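## Task

On the rack's front face there are twelve drive blanks in three rows of four. Press every blank that protrudes fully home so it latches, but skip the blank in the middle row that is first counting from the right when facing the rack; it must stay untouched. The rack is loose on the table: it must not tip beyond a slight amount (that is a failure) and must finish in its original place.

## Robot and tools

Robot: two arms, left_arm and right_arm, each a six-joint arm with a two-finger parallel gripper and a wrist camera. Calibrated base positions in the scene frame: left_arm (+0.002, +0.304, +0.033) m, right_arm (-0.001, -0.237, +0.019) m, both yawed under a degree. A camera stand sits on the floor behind the arms.

Frames: the scene frame has its origin at table-top height halfway between the nominal bases, +z up, +x forward over the table, left_arm toward +y (arm names do not match image left/right). Each arm reports its end_effector_position (metres) and end_effector_quat_wxyz in its own base frame. That position is the point between the finger pads, roughly 1 cm short of the fingertips; the fingers extend along the gripper's +z and separate along its y. Fixed camera cam_high and the table use the scene frame. All offsets you send are along the current Hand target's own axes.

Command row: 14 numbers, each between -1 and 1, always for both arms: left_arm dx, dy, dz, rx, ry, rz, opening, then right_arm in the same order. dx..rz are an offset relative to that arm's Hand target at the start of the action or move, not an absolute pose; 1.0 equals 0.6 m of travel or 180 degrees, and rx, ry, rz form one rotation vector. Repeating a nonzero offset moves the arm further. Sending six zeros re-requests the current Hand target. Opening is absolute: +1 fully open (0.093 m), -1 closed. A 0 in the opening slot is a real command, so resend the present opening to keep a gripper unchanged.

execute_actions(actions, cameras): actions is a list of actions; each action is up to 15 rows, one per 1/30 s step, the last row held for the remaining steps; every row counts from the action's starting Hand target. An empty list returns images and full state. cameras: list of names (cam_high, cam_left_wrist, cam_right_wrist), ["all"] or [].

move(target, speed, blend, opening_speed, grip_force, blocking, cameras): drives each gripper in a straight line toward target, which is one 14-number row or a list of up to 15 rows; every row is an offset from the same starting Hand targets. speed is path top speed in m/s, 0.002 to 2.9 (default 0.25), rotation capped at twice that in rad/s; one value or one per target. blend in metres rounds corners in a list (0 = stop at each). opening_speed is per second on the -1..+1 scale, at least 0.2. grip_force is newtons per pad, 10 to 50, one value or one per arm; it persists. blocking=false returns after about 0.5 s while motion continues. Moves last at least 0.5 s and at most 10 s, do not avoid obstacles, and the gripper lags its path more at speed. Avoid paths passing near an arm's own base.

wait(seconds 0..10) lets time pass holding commands. stop brakes a running move. zoom_image(camera, region [x0,y0,x1,y1] pixels, at most 504 each way) enlarges part of the latest image. read_manual gives licence text only. finished_scene(scene 1 or 2) ends the current scene permanently; scene 1 is practice and may be skipped.

Results: each arm's pose, Hand target (last commanded pose after clipping; next offsets start here), Tool commands, grip_measured (+1 open, -1 closed; pads meet near -0.94), Joint positions (last value is finger gap in metres), Joint torques, joint velocities ("within noise" means still), motor temperatures, step readings for action calls. A move adds a line such as move: done, off_target, moving, held or fault, plus limits (paced = pose clipped, held = steps withheld). done means at rest within 10 mm and 2 degrees; neither done nor off_target tells you about contact.

Behaviour: orientation commands are clipped to 40 degrees from the measured one per step. Friction and gravity leave the gripper short, low or tilted, especially when stretched out; check each result and correct with an extra offset. An arm blocked by something keeps pushing until commanded back past the gripper. Faster contact hits harder, and a target deeper past contact pushes harder.

Avoid: tipping or shifting the loose rack (push blanks gently, small overshoot, low speed), pressing the excluded blank, hitting fixed things, arms touching each other or one gripper closing on the other's fingers, strain on wrist camera cables, dropping anything off the table, and motor overheating from long stretched holds or pushing at unreachable poses (MOTOR HOT at 75 °C, fault fold at 90 °C, collapse at 100 °C). Thinking time lets the scene run on.

Each tool is called after ">>>" by a JSON object that holds its "method" and its "body", one argument or row to a line.

## Session

>>> {"method": "execute_actions", "body": {
  "actions": []
}}

Scene clock: 0.00 s.
left_arm: end_effector_position=(+0.3963, +0.0333, +0.1007) grip_measured=+1.000 end_effector_quat_wxyz=(+0.579, -0.064, +0.810, +0.068) | right_arm: end_effector_position=(+0.3962, +0.0239, +0.0917) grip_measured=+1.000 end_effector_quat_wxyz=(+0.589, -0.023, +0.808, -0.005)
Joint positions: left_arm=[0.009 1.55 0.402 0.817 -0.178 -0.023 0.093] | right_arm=[0.088 1.604 0.37 0.921 0.065 -0.015 0.093]
Joint velocities: within noise
Joint torques (N m): no reading
Motor temperatures (°C): left_arm=[30 31 30 31 27 29 27] | right_arm=[27 35 33 31 26 25 28]
Heat: left arm: 31 °C; right arm: 35 °C.
Hand target: left_arm +0.4003, +0.0334, +0.1114; +0.592, -0.065, +0.800, +0.067 | right_arm +0.3977, +0.0240, +0.0948; +0.592, -0.022, +0.806, -0.005
Tool commands: left_gripper/opening=+1.0 right_gripper/opening=+1.0

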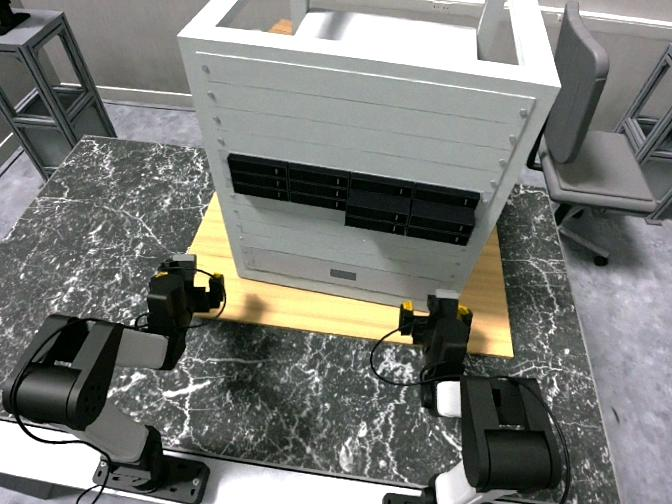

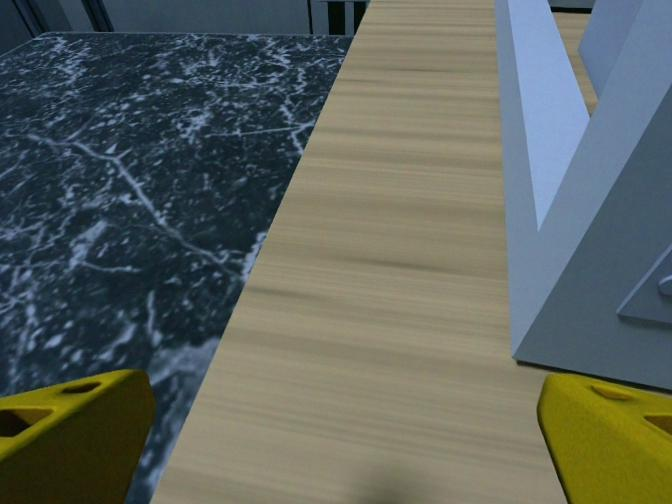

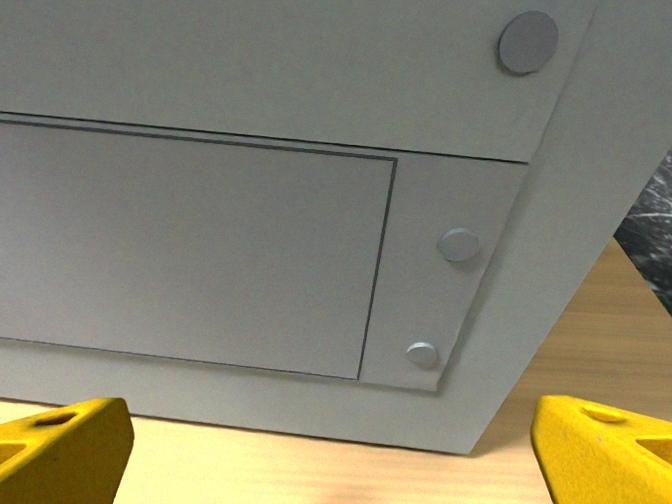

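>>> {"method": "zoom_image", "body": {
  "camera": "cam_high",
  "region": [210, 140, 500, 260]
}}

Scaled by 1.738 from the camera's 672x504 image, which has a finer 960x720 frame.

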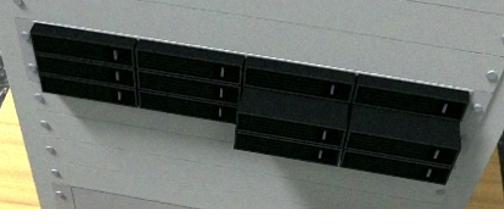

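>>> {"method": "move", "body": {
  "target": [-0.1769,-0.2983,-0.2728,0.0598,-0.1493,-0.0061,-0.94,-0.2394,0.1043,-0.2252,0.0088,-0.1521,0.0116,-0.94],
  "speed": 0.2,
  "cameras": ["all"]
}}

Scene clock: 60.07 s.
left_arm: end_effector_position=(+0.3088, -0.1675, +0.2424) grip_measured=-0.936 end_effector_quat_wxyz=(+0.757, +0.012, +0.653, +0.007) | right_arm: end_effector_position=(+0.3101, +0.0896, +0.2630) grip_measured=-0.937 end_effector_quat_wxyz=(+0.762, -0.002, +0.647, +0.002)
Joint positions: left_arm=[-0.862 1.336 0.364 1.193 -0.84 0.193 0] | right_arm=[0.552 0.959 0.277 0.871 0.539 -0.098 0]
Joint torques (N m): left_arm=[-0.43 -3.48 7.62 1.79 0.02 -0.01] | right_arm=[0.43 -2.44 9.87 2.55 0.01 -0.14]
Motor temperatures (°C): left_arm=[30 34 35 37 26 28 27] | right_arm=[27 37 37 43 26 25 27]
Heat: left arm: 37 °C; right arm: 43 °C.
Hand target: left_arm +0.3104, -0.1702, +0.2548; +0.766, +0.000, +0.643, +0.000 | right_arm +0.3098, +0.0900, +0.2700; +0.766, +0.000, +0.643, +0.000
Off the commanded pose: left_arm 0.013 m, 2 deg | right_arm 0.007 m, 1 deg.
move: off_target (left_arm)
camera_calibration:
cam_left_wrist: T_world_to_cam=[[0.0242257, -0.999417, -0.0240703, -0.166835], [-0.314833, 0.0152251, -0.949025, 0.364681], [0.948838, 0.0305689, -0.31428, -0.124011], [0, 0, 0, 1]] pos_world=[0.236521, -0.168499, 0.303102]
cam_right_wrist: T_world_to_cam=[[0.000495854, -0.999999, -0.00115001, 0.0898736], [-0.251832, 0.000988071, -0.96777, 0.372897], [0.967771, 0.000769481, -0.251831, -0.146221], [0, 0, 0, 1]] pos_world=[0.235371, 0.0896176, 0.324159]

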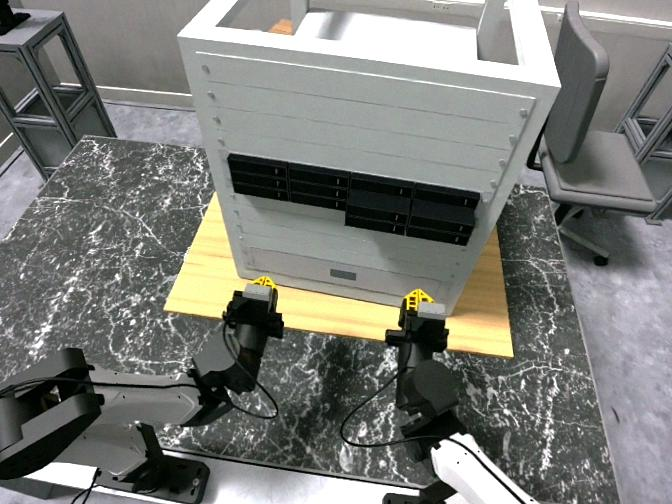

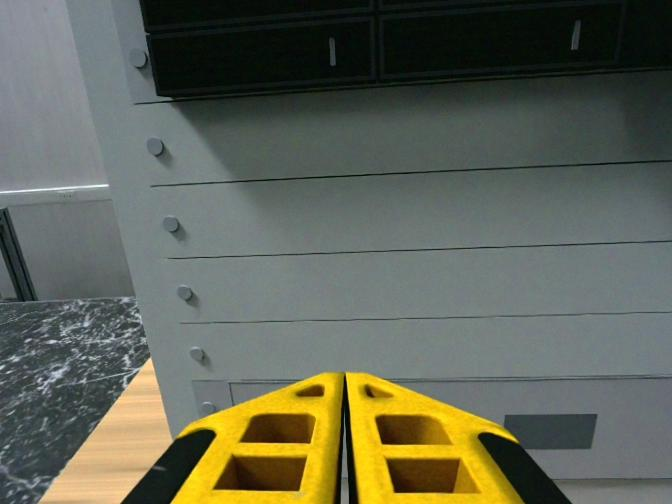

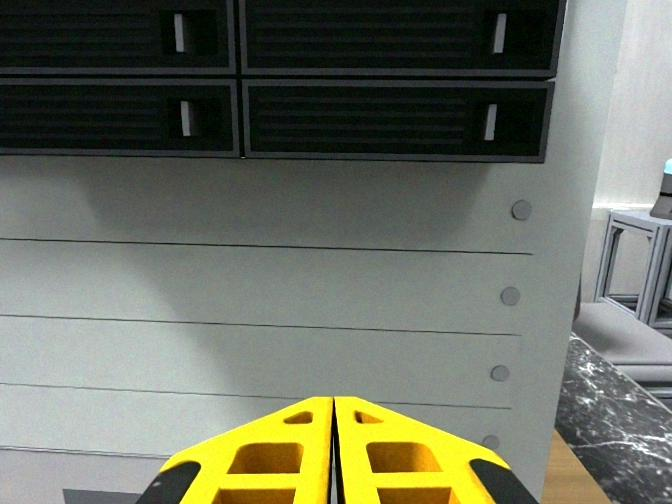

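>>> {"method": "move", "body": {
  "target": [-0.148,0,0.026,0,0,0,-0.94,-0.148,0,0.026,0,0,0,-0.94],
  "speed": 0.2,
  "cameras": ["all"]
}}

Scene clock: 67.50 s.
left_arm: end_effector_position=(+0.3125, -0.1713, +0.3264) grip_measured=-0.936 end_effector_quat_wxyz=(+0.756, +0.018, +0.654, +0.015) | right_arm: end_effector_position=(+0.3109, +0.0905, +0.3506) grip_measured=-0.937 end_effector_quat_wxyz=(+0.763, -0.004, +0.647, -0.002)
Joint positions: left_arm=[-0.862 1.134 0.628 0.723 -0.843 0.21 0] | right_arm=[0.555 0.849 0.598 0.442 0.543 -0.109 0]
Joint torques (N m): left_arm=[-0.39 -4.53 9.13 1.64 0.04 -0.17] | right_arm=[0.2 -1.4 11.34 2.42 0.02 -0.04]
Heat: left arm: 38 °C; right arm: 43 °C.
Hand target: left_arm +0.3105, -0.1703, +0.3449; +0.766, +0.000, +0.643, +0.000 | right_arm +0.3098, +0.0899, +0.3602; +0.766, +0.000, +0.643, +0.000
Off the commanded pose: left_arm 0.019 m, 3 deg | right_arm 0.010 m, 1 deg.
move: off_target (left_arm)
camera_calibration:
cam_left_wrist: T_world_to_cam=[[0.0296177, -0.998612, -0.0435498, -0.163939], [-0.317633, 0.0319079, -0.947677, 0.44895], [0.947751, 0.0419009, -0.316247, -0.0980952], [0, 0, 0, 1]] pos_world=[0.240427, -0.173926, 0.387297]
cam_right_wrist: T_world_to_cam=[[-0.00267615, -0.999967, 0.00764464, 0.0886994], [-0.250676, -0.00672975, -0.968048, 0.458326], [0.968067, -0.00450697, -0.25065, -0.125034], [0, 0, 0, 1]] pos_world=[0.23617, 0.0912174, 0.411664]

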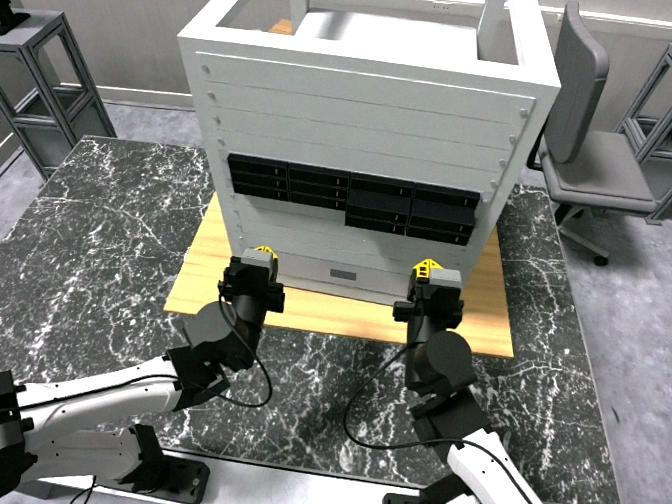

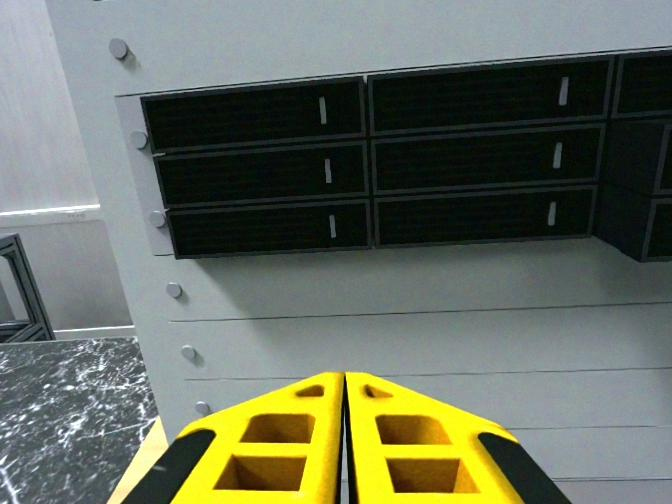

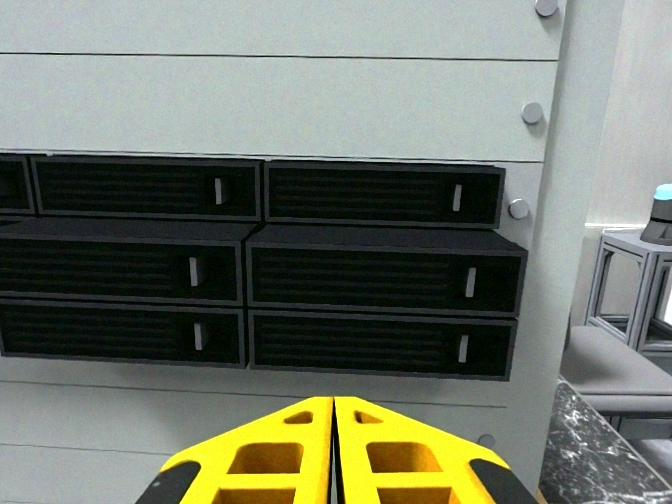

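>>> {"method": "zoom_image", "body": {
  "camera": "cam_left_wrist",
  "region": [100, 50, 400, 275]
}}

>>> {"method": "zoom_image", "body": {
  "camera": "cam_left_wrist",
  "region": [350, 40, 672, 275]
}}

>>> {"method": "zoom_image", "body": {
  "camera": "cam_right_wrist",
  "region": [0, 140, 280, 390]
}}

>>> {"method": "zoom_image", "body": {
  "camera": "cam_right_wrist",
  "region": [230, 140, 560, 390]
}}

Scaled by 1.680 from the camera's 672x504 image, which has a finer 960x720 frame.

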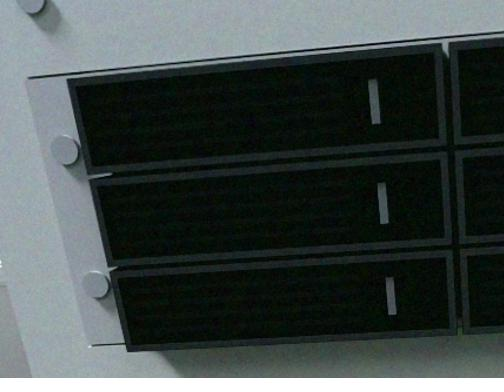

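Scaled by 1.565 from the camera's 672x504 image, which has a finer 960x720 frame.

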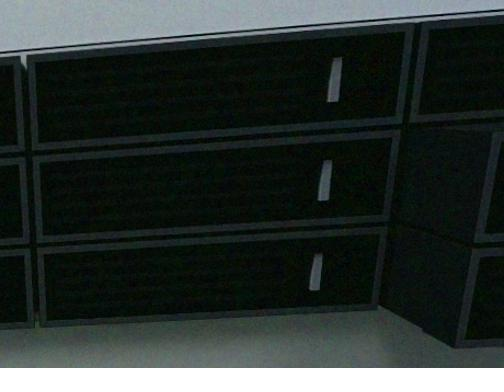

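Scaled by 1.800 from the camera's 672x504 image, which has a finer 960x720 frame.

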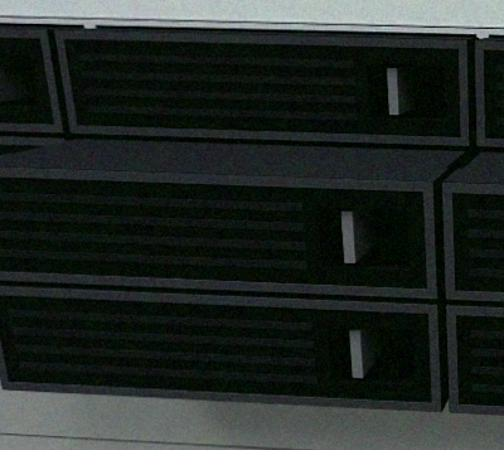

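Scaled by 1.527 from the camera's 672x504 image, which has a finer 960x720 frame.

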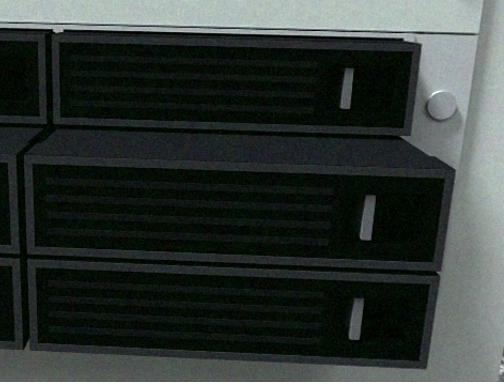

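>>> {"method": "move", "body": {
  "target": [0,0,0,0,0,0,-0.94,0.0512,-0.0323,0.0675,0.0161,-0.0861,-0.0051,-0.94],
  "speed": 0.1,
  "cameras": ["all"]
}}

Scene clock: 114.80 s.
left_arm: end_effector_position=(+0.3125, -0.1713, +0.3263) grip_measured=-0.936 end_effector_quat_wxyz=(+0.756, +0.018, +0.655, +0.015) | right_arm: end_effector_position=(+0.3535, +0.0704, +0.3429) grip_measured=-0.937 end_effector_quat_wxyz=(+0.847, +0.021, +0.530, -0.017)
Joint positions: left_arm=[-0.862 1.134 0.628 0.722 -0.843 0.21 0] | right_arm=[0.375 1.245 0.467 1.269 0.388 -0.181 0]
Joint torques (N m): left_arm=[-0.32 -4.56 9.33 1.64 0.02 -0.2] | right_arm=[-0.62 -2.29 6.8 2.42 -0.24 -0.14]
Motor temperatures (°C): left_arm=[30 33 44 39 26 28 27] | right_arm=[26 35 45 43 26 25 27]
Heat: left arm: 44 °C; right arm: 45 °C.
Hand target: left_arm +0.3105, -0.1703, +0.3449; +0.766, +0.000, +0.643, +0.000 | right_arm +0.3551, +0.0706, +0.3368; +0.845, +0.014, +0.534, -0.022
Off the commanded pose: left_arm 0.019 m, 3 deg | right_arm 0.006 m, 1 deg.
move: off_target (left_arm)
camera_calibration:
cam_left_wrist: T_world_to_cam=[[0.0295355, -0.998606, -0.0437512, -0.163848], [-0.318117, 0.0321036, -0.947508, 0.448973], [0.947591, 0.0419032, -0.316726, -0.0979976], [0, 0, 0, 1]] pos_world=[0.240527, -0.173926, 0.387198]
cam_right_wrist: T_world_to_cam=[[-0.0560376, -0.998229, -0.0199858, 0.0970823], [0.0358782, 0.017991, -0.999194, 0.369097], [0.997784, -0.0567095, 0.0348065, -0.273015], [0, 0, 0, 1]] pos_world=[0.264608, 0.0747874, 0.380243]

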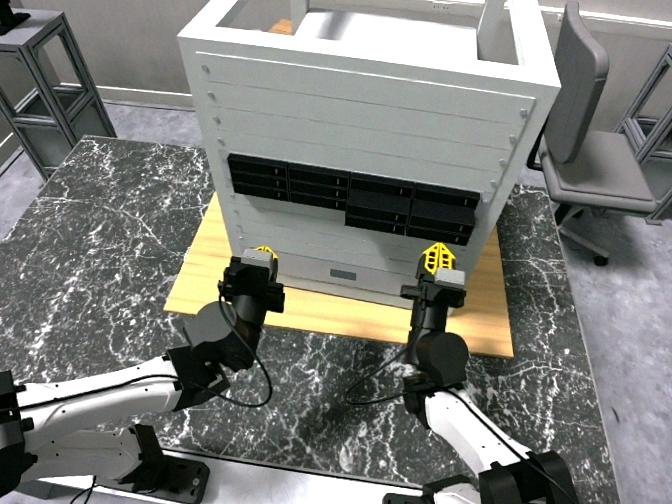

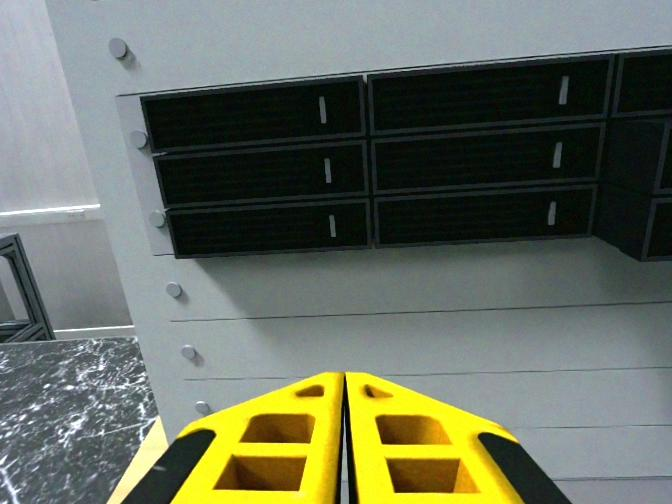

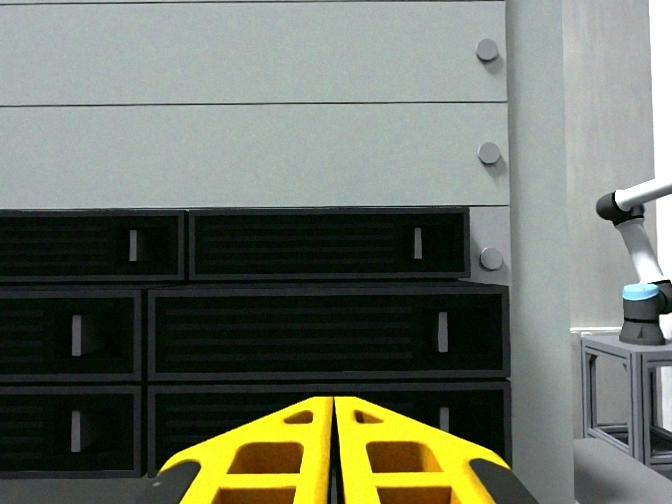

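>>> {"method": "move", "body": {
  "target": [0,0,0,0,0,0,-0.94,0.0324,0,0.0215,0,0,0,-0.94],
  "speed": 0.05,
  "cameras": ["cam_right_wrist"]
}}

Scene clock: 130.73 s.
left_arm: end_effector_position=(+0.3125, -0.1713, +0.3263) grip_measured=-0.936 end_effector_quat_wxyz=(+0.756, +0.018, +0.655, +0.015) | right_arm: end_effector_position=(+0.3727, +0.0693, +0.3188) grip_measured=-0.937 end_effector_quat_wxyz=(+0.840, +0.012, +0.542, -0.028)
Joint positions: left_arm=[-0.862 1.134 0.628 0.722 -0.843 0.21 0] | right_arm=[0.34 1.371 0.467 1.36 0.358 -0.181 0]
Joint torques (N m): left_arm=[-0.32 -4.4 9.17 1.63 0.03 -0.21] | right_arm=[-0.39 -2.99 9.22 2.5 -0.18 0.11]
Heat: left arm: 45 °C; right arm: 45 °C.
Hand target: left_arm +0.3105, -0.1703, +0.3449; +0.766, +0.000, +0.643, +0.000 | right_arm +0.3751, +0.0695, +0.3248; +0.845, +0.014, +0.534, -0.022
Off the commanded pose: left_arm 0.019 m, 3 deg | right_arm 0.006 m, 1 deg.
move: off_target (left_arm)
camera_calibration:
cam_right_wrist: T_world_to_cam=[[-0.0633857, -0.997962, 0.00735348, 0.0904438], [0.00730698, -0.00783218, -0.999943, 0.356974], [0.997962, -0.0633283, 0.00778854, -0.282333], [0, 0, 0, 1]] pos_world=[0.284882, 0.0751757, 0.358487]
Images, in order (width x height): cam_right_wrist 672x504.

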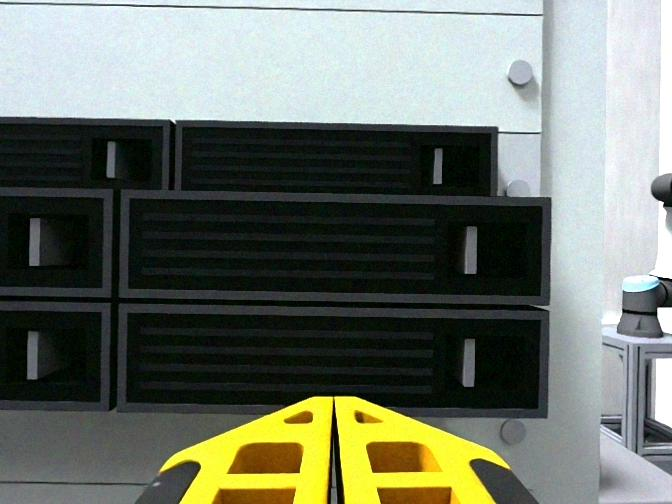

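>>> {"method": "move", "body": {
  "target": [0,0,0,0,0,0,-0.94,-0.0181,0,0.0086,0,0,0,-0.94],
  "speed": 0.05,
  "cameras": ["cam_right_wrist"]
}}

Scene clock: 136.30 s.
left_arm: end_effector_position=(+0.3125, -0.1713, +0.3263) grip_measured=-0.936 end_effector_quat_wxyz=(+0.756, +0.018, +0.655, +0.015) | right_arm: end_effector_position=(+0.3754, +0.0702, +0.3232) grip_measured=-0.937 end_effector_quat_wxyz=(+0.838, +0.011, +0.545, -0.028)
Joint positions: left_arm=[-0.862 1.134 0.628 0.722 -0.843 0.21 0] | right_arm=[0.34 1.361 0.489 1.321 0.358 -0.181 0]
Joint torques (N m): left_arm=[-0.36 -4.46 9.32 1.64 -0.01 -0.23] | right_arm=[-0.49 -5.41 10.06 2.22 -0.18 0.06]
Heat: left arm: 46 °C; right arm: 45 °C.
Hand target: left_arm +0.3105, -0.1703, +0.3449; +0.766, +0.000, +0.643, +0.000 | right_arm +0.3750, +0.0694, +0.3369; +0.845, +0.014, +0.534, -0.022
Off the commanded pose: left_arm 0.019 m, 3 deg | right_arm 0.014 m, 2 deg.
move: off_target (left_arm, right_arm)
camera_calibration:
cam_right_wrist: T_world_to_cam=[[-0.0633332, -0.997942, 0.0100607, 0.0906933], [0.000816587, -0.0101328, -0.999948, 0.363914], [0.997992, -0.0633217, 0.00145665, -0.282999], [0, 0, 0, 1]] pos_world=[0.287878, 0.0762741, 0.363395]
Images, in order (width x height): cam_right_wrist 672x504.

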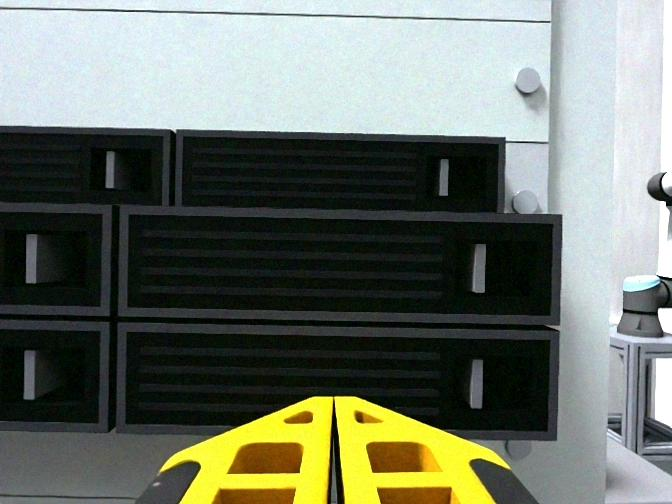

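>>> {"method": "move", "body": {
  "target": [
    [0,0,0,0,0,0,-0.94,-0.0105,0,0.005,0,0,0,-0.94],
    [0,0,0,0,0,0,-0.94,0.0002,0,0.0276,0,0,0,-0.94]
  ],
  "speed": 0.04,
  "cameras": ["cam_right_wrist","cam_left_wrist"]
}}

Scene clock: 142.53 s.
left_arm: end_effector_position=(+0.3125, -0.1713, +0.3263) grip_measured=-0.936 end_effector_quat_wxyz=(+0.756, +0.018, +0.655, +0.015) | right_arm: end_effector_position=(+0.3853, +0.0679, +0.3380) grip_measured=-0.937 end_effector_quat_wxyz=(+0.842, +0.013, +0.538, -0.027)
Joint positions: left_arm=[-0.862 1.134 0.628 0.722 -0.843 0.21 0] | right_arm=[0.318 1.372 0.552 1.283 0.338 -0.172 0]
Joint torques (N m): left_arm=[-0.46 -4.55 9.25 1.63 0.04 -0.19] | right_arm=[-0.61 -3.23 10.29 2.3 -0.14 0.09]
Heat: left arm: 46 °C; right arm: 45 °C.
Hand target: left_arm +0.3105, -0.1703, +0.3449; +0.766, +0.000, +0.643, +0.000 | right_arm +0.3901, +0.0687, +0.3440; +0.845, +0.014, +0.534, -0.022
Off the commanded pose: left_arm 0.019 m, 3 deg | right_arm 0.008 m, 1 deg.
move: off_target (left_arm)
camera_calibration:
cam_left_wrist: T_world_to_cam=[[0.0295355, -0.998606, -0.0437512, -0.163848], [-0.318117, 0.0321036, -0.947508, 0.448973], [0.947591, 0.0419032, -0.316726, -0.0979976], [0, 0, 0, 1]] pos_world=[0.240527, -0.173926, 0.387198]
cam_right_wrist: T_world_to_cam=[[-0.0646322, -0.997897, 0.00490571, 0.0910755], [0.0173636, -0.00603983, -0.999831, 0.3721], [0.997758, -0.0645361, 0.0177174, -0.298332], [0, 0, 0, 1]] pos_world=[0.297089, 0.0738782, 0.376876]
Images, in order (width x height): cam_left_wrist 672x504, cam_right_wrist 672x504.

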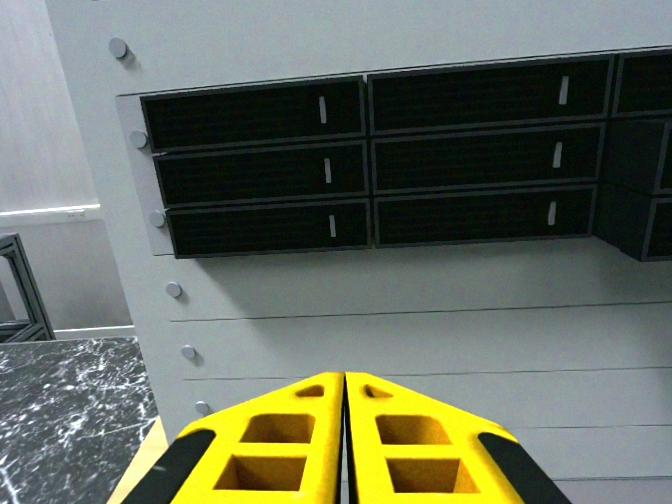

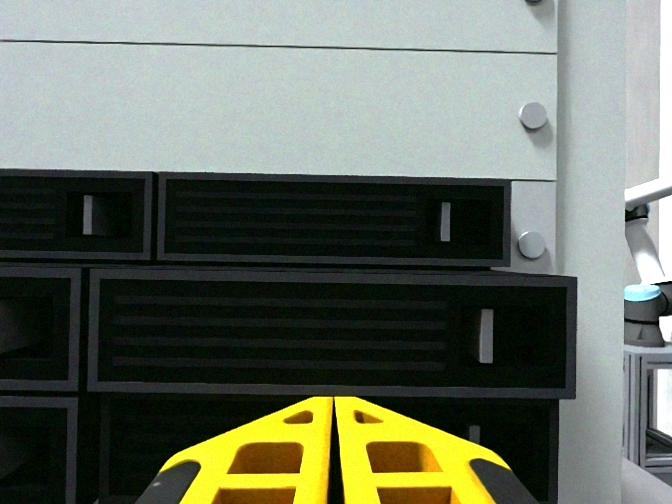

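>>> {"method": "move", "body": {
  "target": [0,0,0,0,0,0,-0.94,0.0108,0,-0.0162,0,0,0,-0.94],
  "speed": 0.04,
  "cameras": ["cam_right_wrist"]
}}

Scene clock: 147.57 s.
left_arm: end_effector_position=(+0.3125, -0.1713, +0.3263) grip_measured=-0.936 end_effector_quat_wxyz=(+0.756, +0.018, +0.655, +0.015) | right_arm: end_effector_position=(+0.3848, +0.0679, +0.3397) grip_measured=-0.937 end_effector_quat_wxyz=(+0.846, +0.015, +0.533, -0.026)
Joint positions: left_arm=[-0.862 1.134 0.628 0.722 -0.843 0.21 0] | right_arm=[0.318 1.378 0.552 1.302 0.337 -0.172 0]
Joint torques (N m): left_arm=[-0.29 -4.6 9.21 1.61 0.04 -0.22] | right_arm=[-0.13 -3.4 6.42 2.6 -0.12 0.03]
Heat: left arm: 46 °C; right arm: 46 °C.
Hand target: left_arm +0.3105, -0.1703, +0.3449; +0.766, +0.000, +0.643, +0.000 | right_arm +0.3841, +0.0690, +0.3339; +0.845, +0.014, +0.534, -0.022
Off the commanded pose: left_arm 0.019 m, 3 deg | right_arm 0.006 m, 0 deg.
move: off_target (left_arm)
camera_calibration:
cam_right_wrist: T_world_to_cam=[[-0.0637848, -0.997964, 0.000252927, 0.0922214], [0.029396, -0.00213218, -0.999566, 0.36875], [0.997531, -0.0637497, 0.0294721, -0.301801], [0, 0, 0, 1]] pos_world=[0.296098, 0.0735802, 0.377461]
Images, in order (width x height): cam_right_wrist 672x504.

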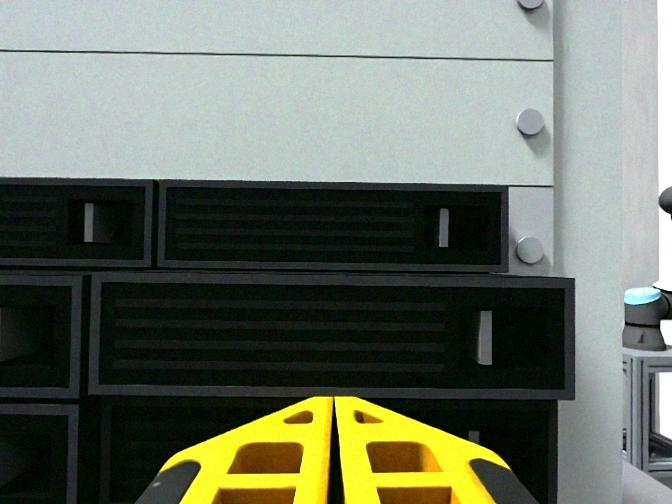

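>>> {"method": "move", "body": {
  "target": [0,0,0,0,0,0,-0.94,0.0084,0,-0.0095,0,0,0,-0.94],
  "speed": 0.04,
  "cameras": ["cam_right_wrist"]
}}

Scene clock: 151.10 s.
left_arm: end_effector_position=(+0.3125, -0.1713, +0.3263) grip_measured=-0.936 end_effector_quat_wxyz=(+0.756, +0.018, +0.655, +0.015) | right_arm: end_effector_position=(+0.3807, +0.0665, +0.3339) grip_measured=-0.937 end_effector_quat_wxyz=(+0.848, +0.016, +0.529, -0.025)
Joint positions: left_arm=[-0.862 1.134 0.628 0.722 -0.843 0.21 0] | right_arm=[0.318 1.388 0.522 1.351 0.337 -0.172 0]
Joint torques (N m): left_arm=[-0.31 -4.57 9.4 1.63 0.04 -0.19] | right_arm=[0.47 -3.29 6.41 2.4 -0.05 0.01]
Heat: left arm: 46 °C; right arm: 46 °C.
Hand target: left_arm +0.3105, -0.1703, +0.3449; +0.766, +0.000, +0.643, +0.000 | right_arm +0.3811, +0.0692, +0.3270; +0.845, +0.014, +0.534, -0.022
Off the commanded pose: left_arm 0.019 m, 3 deg | right_arm 0.007 m, 1 deg.
move: off_target (left_arm)
camera_calibration:
cam_right_wrist: T_world_to_cam=[[-0.0637807, -0.997958, -0.0033238, 0.0918731], [0.0384484, 0.000870852, -0.99926, 0.359398], [0.997223, -0.0638613, 0.0383144, -0.300498], [0, 0, 0, 1]] pos_world=[0.291705, 0.0721824, 0.37095]
Images, in order (width x height): cam_right_wrist 672x504.

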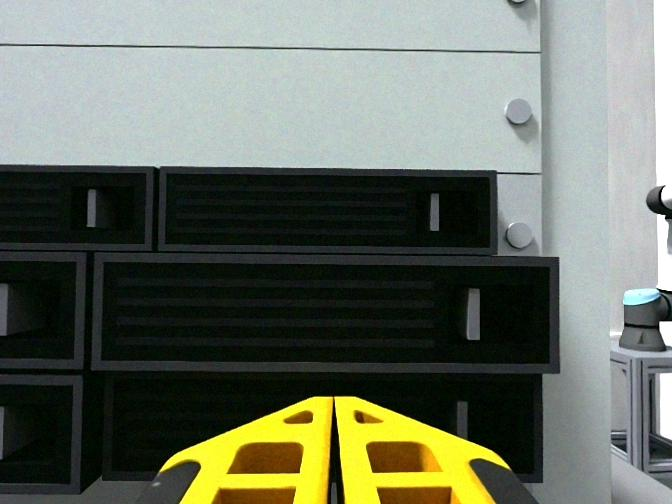

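>>> {"method": "move", "body": {
  "target": [
    [0,0,0,0,0,0,-0.94,0.0105,0,-0.005,0,0,0,-0.94],
    [0,0,0,0,0,0,-0.94,0.0198,0,0.0145,0,0,0,-0.94]
  ],
  "speed": 0.04,
  "cameras": ["cam_right_wrist"]
}}

Scene clock: 156.63 s.
left_arm: end_effector_position=(+0.3125, -0.1713, +0.3263) grip_measured=-0.936 end_effector_quat_wxyz=(+0.756, +0.018, +0.655, +0.015) | right_arm: end_effector_position=(+0.3905, +0.0681, +0.3096) grip_measured=-0.937 end_effector_quat_wxyz=(+0.837, +0.010, +0.546, -0.029)
Joint positions: left_arm=[-0.862 1.134 0.628 0.722 -0.843 0.21 0] | right_arm=[0.312 1.462 0.505 1.397 0.333 -0.17 0]
Joint torques (N m): left_arm=[-0.43 -4.52 9.21 1.64 0.03 -0.21] | right_arm=[-0.47 -3.67 10.03 2.55 -0.12 0.09]
Heat: left arm: 47 °C; right arm: 45 °C.
Hand target: left_arm +0.3105, -0.1703, +0.3449; +0.766, +0.000, +0.643, +0.000 | right_arm +0.3940, +0.0685, +0.3199; +0.845, +0.014, +0.534, -0.022
Off the commanded pose: left_arm 0.019 m, 3 deg | right_arm 0.011 m, 2 deg.
move: off_target (left_arm, right_arm)
camera_calibration:
cam_right_wrist: T_world_to_cam=[[-0.0645771, -0.99783, 0.0128219, 0.0891939], [-0.00329894, -0.0126352, -0.999915, 0.352109], [0.997907, -0.0646139, -0.00247584, -0.296774], [0, 0, 0, 1]] pos_world=[0.303074, 0.0742736, 0.350201]
Images, in order (width x height): cam_right_wrist 672x504.

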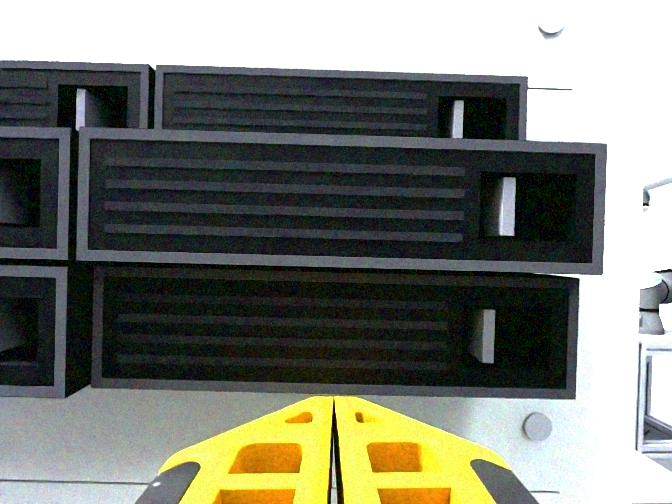

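>>> {"method": "move", "body": {
  "target": [
    [0,0,0,0,0,0,-0.94,-0.0086,0,-0.0181,0,0,0,-0.94],
    [0,0,0,0,0,0,-0.94,-0.0342,0,-0.0059,0,0,0,-0.94]
  ],
  "speed": 0.05,
  "cameras": ["cam_right_wrist"]
}}

Scene clock: 164.07 s.
left_arm: end_effector_position=(+0.3125, -0.1713, +0.3263) grip_measured=-0.936 end_effector_quat_wxyz=(+0.756, +0.018, +0.655, +0.015) | right_arm: end_effector_position=(+0.3833, +0.0677, +0.3233) grip_measured=-0.937 end_effector_quat_wxyz=(+0.839, +0.009, +0.544, -0.027)
Joint positions: left_arm=[-0.862 1.134 0.628 0.722 -0.843 0.21 0] | right_arm=[0.317 1.39 0.51 1.326 0.332 -0.17 0]
Joint torques (N m): left_arm=[-0.43 -4.57 9.35 1.64 0.03 -0.22] | right_arm=[0.59 -5.89 9.99 2.17 -0.03 -0.02]
Heat: left arm: 47 °C; right arm: 45 °C.
Hand target: left_arm +0.3105, -0.1703, +0.3450; +0.766, +0.000, +0.643, +0.000 | right_arm +0.3820, +0.0691, +0.3369; +0.845, +0.014, +0.534, -0.022
Off the commanded pose: left_arm 0.019 m, 3 deg | right_arm 0.014 m, 2 deg.
move: off_target (left_arm, right_arm)
camera_calibration:
cam_right_wrist: T_world_to_cam=[[-0.059448, -0.998171, 0.0109383, 0.0869319], [0.00269045, -0.0111178, -0.999935, 0.363392], [0.998228, -0.0594147, 0.00334646, -0.291909], [0, 0, 0, 1]] pos_world=[0.295581, 0.0734694, 0.363394]
Images, in order (width x height): cam_right_wrist 672x504.

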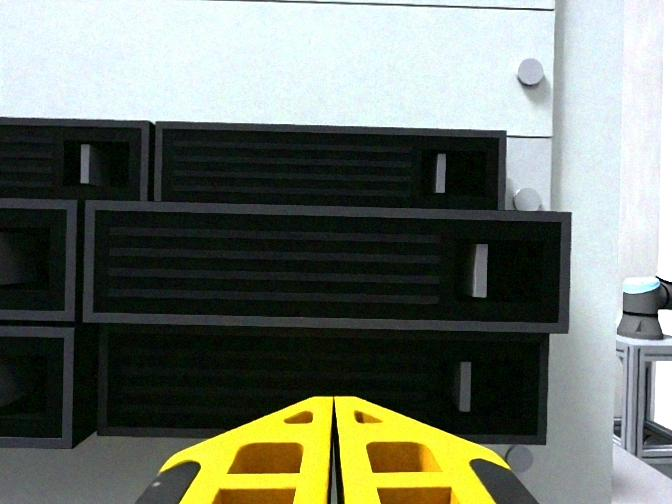

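>>> {"method": "move", "body": {
  "target": [0,0,0,0,0,0,-0.94,0.0113,0,0.0315,0,0,0,-0.94],
  "speed": 0.04,
  "cameras": ["cam_right_wrist"]
}}

Scene clock: 169.80 s.
left_arm: end_effector_position=(+0.3125, -0.1713, +0.3263) grip_measured=-0.936 end_effector_quat_wxyz=(+0.756, +0.018, +0.655, +0.015) | right_arm: end_effector_position=(+0.3962, +0.0669, +0.3356) grip_measured=-0.937 end_effector_quat_wxyz=(+0.845, +0.015, +0.534, -0.027)
Joint positions: left_arm=[-0.862 1.134 0.628 0.722 -0.843 0.21 0] | right_arm=[0.301 1.432 0.579 1.323 0.324 -0.165 0]
Joint torques (N m): left_arm=[-0.35 -4.56 9.22 1.64 0.05 -0.21] | right_arm=[-0.38 -3.52 10.26 2.08 -0.2 0.1]
Heat: left arm: 47 °C; right arm: 45 °C.
Hand target: left_arm +0.3105, -0.1703, +0.3450; +0.766, +0.000, +0.643, +0.000 | right_arm +0.4020, +0.0681, +0.3389; +0.845, +0.014, +0.534, -0.022
Off the commanded pose: left_arm 0.019 m, 3 deg | right_arm 0.007 m, 1 deg.
move: off_target (left_arm)
camera_calibration:
cam_right_wrist: T_world_to_cam=[[-0.0655043, -0.997852, 0.00109713, 0.0923639], [0.0265341, -0.00284095, -0.999644, 0.365577], [0.997499, -0.0654519, 0.0266632, -0.312025], [0, 0, 0, 1]] pos_world=[0.307595, 0.0727814, 0.373665]
Images, in order (width x height): cam_right_wrist 672x504.

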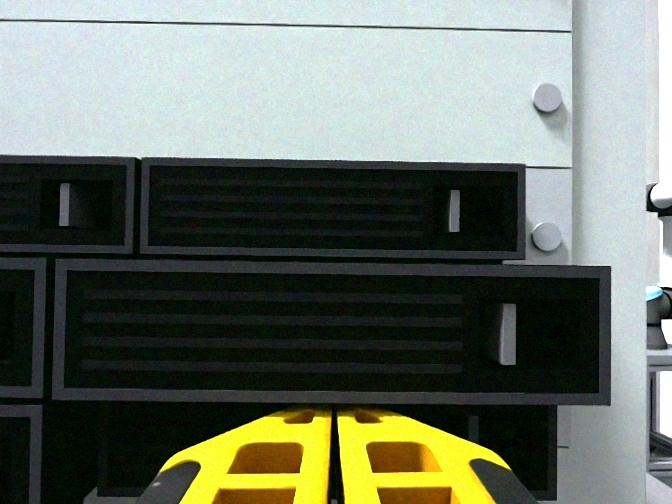

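>>> {"method": "move", "body": {
  "target": [0,0,0,0,0,0,-0.94,0.0182,0,0.019,0,0,0,-0.94],
  "speed": 0.03,
  "cameras": ["cam_right_wrist"]
}}

Scene clock: 174.53 s.
left_arm: end_effector_position=(+0.3125, -0.1713, +0.3263) grip_measured=-0.936 end_effector_quat_wxyz=(+0.756, +0.018, +0.655, +0.015) | right_arm: end_effector_position=(+0.4117, +0.0665, +0.3301) grip_measured=-0.937 end_effector_quat_wxyz=(+0.843, +0.014, +0.538, -0.028)
Joint positions: left_arm=[-0.862 1.134 0.628 0.722 -0.843 0.21 0] | right_arm=[0.283 1.5 0.62 1.338 0.308 -0.156 0]
Joint torques (N m): left_arm=[-0.27 -4.64 9.26 1.65 0.02 -0.19] | right_arm=[-0.53 -3.69 9.98 2.31 -0.2 0.08]
Heat: left arm: 47 °C; right arm: 46 °C.
Hand target: left_arm +0.3105, -0.1703, +0.3450; +0.766, +0.000, +0.643, +0.000 | right_arm +0.4169, +0.0673, +0.3340; +0.845, +0.014, +0.534, -0.022
Off the commanded pose: left_arm 0.019 m, 3 deg | right_arm 0.007 m, 1 deg.
move: off_target (left_arm)
camera_calibration:
cam_right_wrist: T_world_to_cam=[[-0.0657229, -0.99783, 0.00393775, 0.0922302], [0.0180306, -0.00513322, -0.999824, 0.36345], [0.997675, -0.0656404, 0.0183288, -0.324735], [0, 0, 0, 1]] pos_world=[0.323489, 0.07258, 0.368975]
Images, in order (width x height): cam_right_wrist 672x504.

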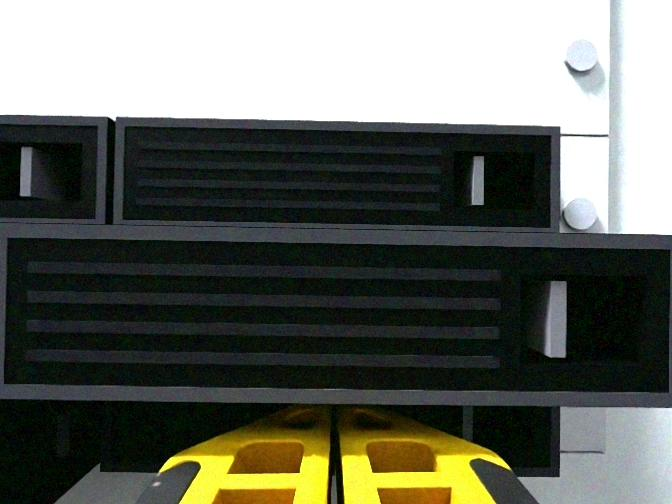

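>>> {"method": "move", "body": {
  "target": [0,0,0,0,0,0,-0.94,0.0057,0,0.012,0,0,0,-0.94],
  "speed": 0.03,
  "cameras": ["cam_right_wrist"]
}}

Scene clock: 177.40 s.
left_arm: end_effector_position=(+0.3125, -0.1713, +0.3263) grip_measured=-0.936 end_effector_quat_wxyz=(+0.756, +0.018, +0.655, +0.015) | right_arm: end_effector_position=(+0.4144, +0.0662, +0.3305) grip_measured=-0.937 end_effector_quat_wxyz=(+0.846, +0.016, +0.532, -0.026)
Joint positions: left_arm=[-0.862 1.134 0.628 0.722 -0.843 0.21 0] | right_arm=[0.279 1.522 0.629 1.364 0.305 -0.152 0]
Joint torques (N m): left_arm=[-0.39 -4.55 9.31 1.65 0.03 -0.21] | right_arm=[-0.98 -3.49 11.59 1.99 -0.24 0.11]
Heat: left arm: 47 °C; right arm: 46 °C.
Hand target: left_arm +0.3105, -0.1703, +0.3450; +0.766, +0.000, +0.643, +0.000 | right_arm +0.4249, +0.0668, +0.3340; +0.845, +0.014, +0.534, -0.022
Off the commanded pose: left_arm 0.019 m, 3 deg | right_arm 0.011 m, 1 deg.
move: off_target (left_arm, right_arm)
camera_calibration:
cam_right_wrist: T_world_to_cam=[[-0.0647079, -0.997901, -0.00265677, 0.0937792], [0.0308134, 0.000663028, -0.999525, 0.357903], [0.997428, -0.064759, 0.0307058, -0.331411], [0, 0, 0, 1]] pos_world=[0.325599, 0.0718832, 0.368158]
Images, in order (width x height): cam_right_wrist 672x504.

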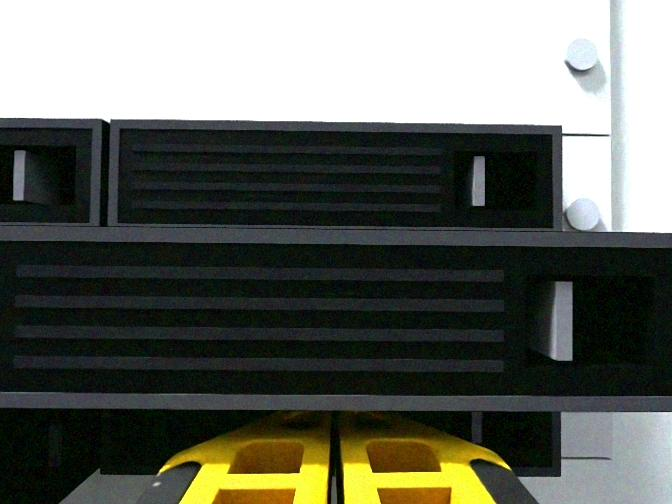

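>>> {"method": "zoom_image", "body": {
  "camera": "cam_right_wrist",
  "region": [0, 100, 250, 260]
}}

>>> {"method": "zoom_image", "body": {
  "camera": "cam_right_wrist",
  "region": [400, 200, 672, 480]
}}

Scaled by 2.016 from the camera's 672x504 image, which has a finer 960x720 frame.

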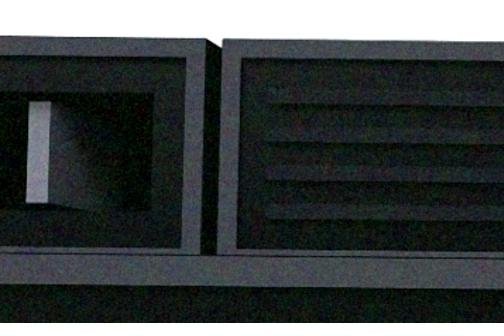

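Scaled by 1.800 from the camera's 672x504 image, which has a finer 960x720 frame.

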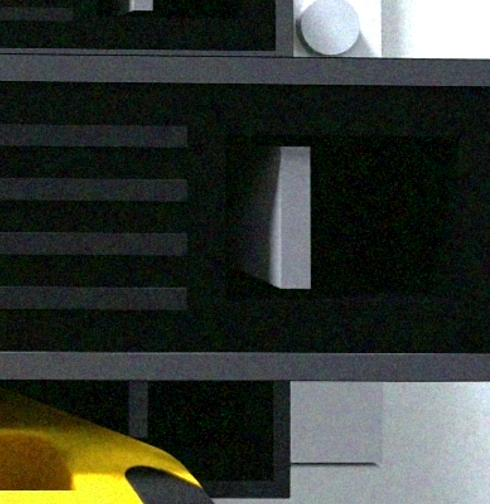

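>>> {"method": "move", "body": {
  "target": [0,0,0,0,0,0,-0.94,0.0043,0,0.009,0,0,0,-0.94],
  "speed": 0.03,
  "cameras": ["cam_right_wrist","cam_high"]
}}

Scene clock: 186.33 s.
left_arm: end_effector_position=(+0.3125, -0.1713, +0.3263) grip_measured=-0.936 end_effector_quat_wxyz=(+0.756, +0.018, +0.655, +0.015) | right_arm: end_effector_position=(+0.4148, +0.0662, +0.3304) grip_measured=-0.937 end_effector_quat_wxyz=(+0.849, +0.018, +0.527, -0.024)
Joint positions: left_arm=[-0.862 1.134 0.628 0.722 -0.843 0.21 0] | right_arm=[0.279 1.537 0.63 1.39 0.305 -0.149 0]
Joint torques (N m): left_arm=[-0.35 -4.66 9.37 1.63 0.02 -0.18] | right_arm=[-1.31 -3.21 13.12 1.73 -0.27 0.12]
Heat: left arm: 48 °C; right arm: 47 °C.
Hand target: left_arm +0.3105, -0.1703, +0.3450; +0.766, +0.000, +0.643, +0.000 | right_arm +0.4309, +0.0665, +0.3339; +0.845, +0.014, +0.534, -0.022
Off the commanded pose: left_arm 0.019 m, 3 deg | right_arm 0.016 m, 1 deg.
move: off_target (left_arm, right_arm)
camera_calibration:
cam_right_wrist: T_world_to_cam=[[-0.0635471, -0.997938, -0.00908246, 0.0954638], [0.0427726, 0.00636902, -0.999065, 0.352316], [0.997062, -0.0638762, 0.0422797, -0.335597], [0, 0, 0, 1]] pos_world=[0.325608, 0.0715863, 0.367043]
Images, in order (width x height): cam_high 672x504, cam_right_wrist 672x504.

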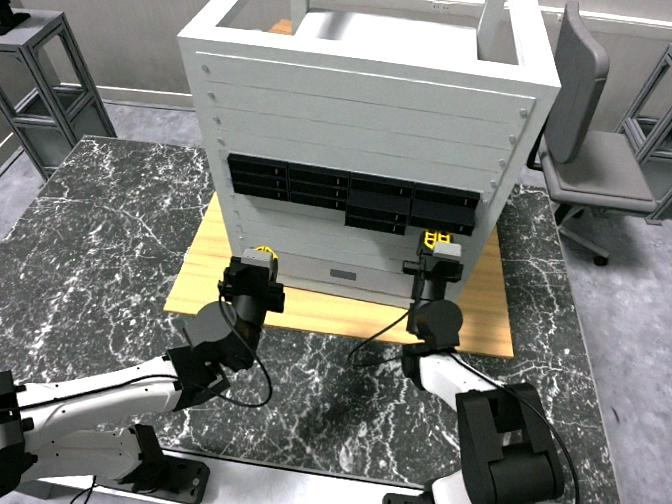

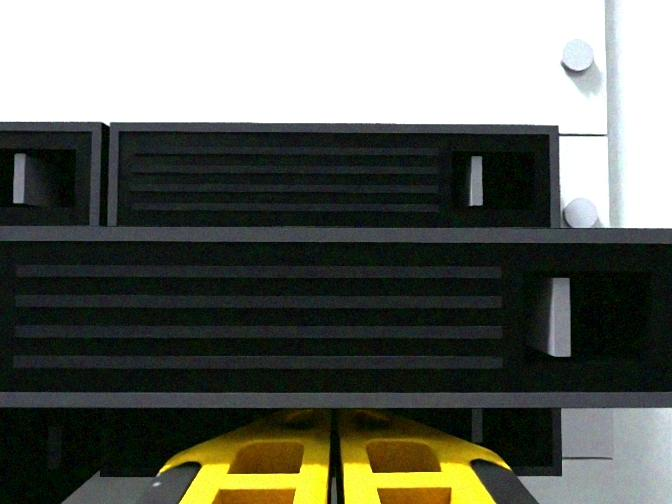

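>>> {"method": "move", "body": {
  "target": [0,0,0,0,0,0,-0.94,0,0,-0.1017,0,0,0,-0.94],
  "speed": 0.08,
  "cameras": ["cam_right_wrist"]
}}

Scene clock: 195.73 s.
left_arm: end_effector_position=(+0.3125, -0.1713, +0.3263) grip_measured=-0.936 end_effector_quat_wxyz=(+0.756, +0.018, +0.655, +0.015) | right_arm: end_effector_position=(+0.3824, +0.0709, +0.3017) grip_measured=-0.937 end_effector_quat_wxyz=(+0.840, +0.011, +0.543, -0.020)
Joint positions: left_arm=[-0.862 1.134 0.628 0.722 -0.843 0.21 0] | right_arm=[0.327 1.474 0.462 1.462 0.337 -0.163 0]
Joint torques (N m): left_arm=[-0.28 -4.37 9.35 1.6 0.03 -0.21] | right_arm=[0.42 -6.12 5.87 2.58 0.06 -0.1]
Motor temperatures (°C): left_arm=[30 33 48 40 26 28 27] | right_arm=[26 36 50 42 26 25 27]
Heat: left arm: 48 °C; right arm: 50 °C.
Hand target: left_arm +0.3105, -0.1703, +0.3450; +0.766, +0.000, +0.643, +0.000 | right_arm +0.3759, +0.0694, +0.3077; +0.845, +0.014, +0.534, -0.022
Off the commanded pose: left_arm 0.019 m, 3 deg | right_arm 0.009 m, 1 deg.
move: off_target (left_arm)
camera_calibration:
cam_right_wrist: T_world_to_cam=[[-0.0501494, -0.99874, 0.00157865, 0.0896056], [0.00606912, -0.00188536, -0.99998, 0.339932], [0.998723, -0.0501388, 0.00615603, -0.292533], [0, 0, 0, 1]] pos_world=[0.29459, 0.0754664, 0.341585]
Images, in order (width x height): cam_right_wrist 672x504.

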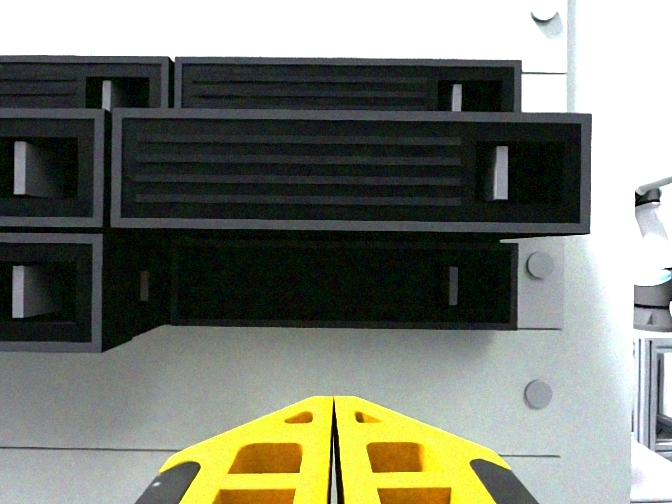

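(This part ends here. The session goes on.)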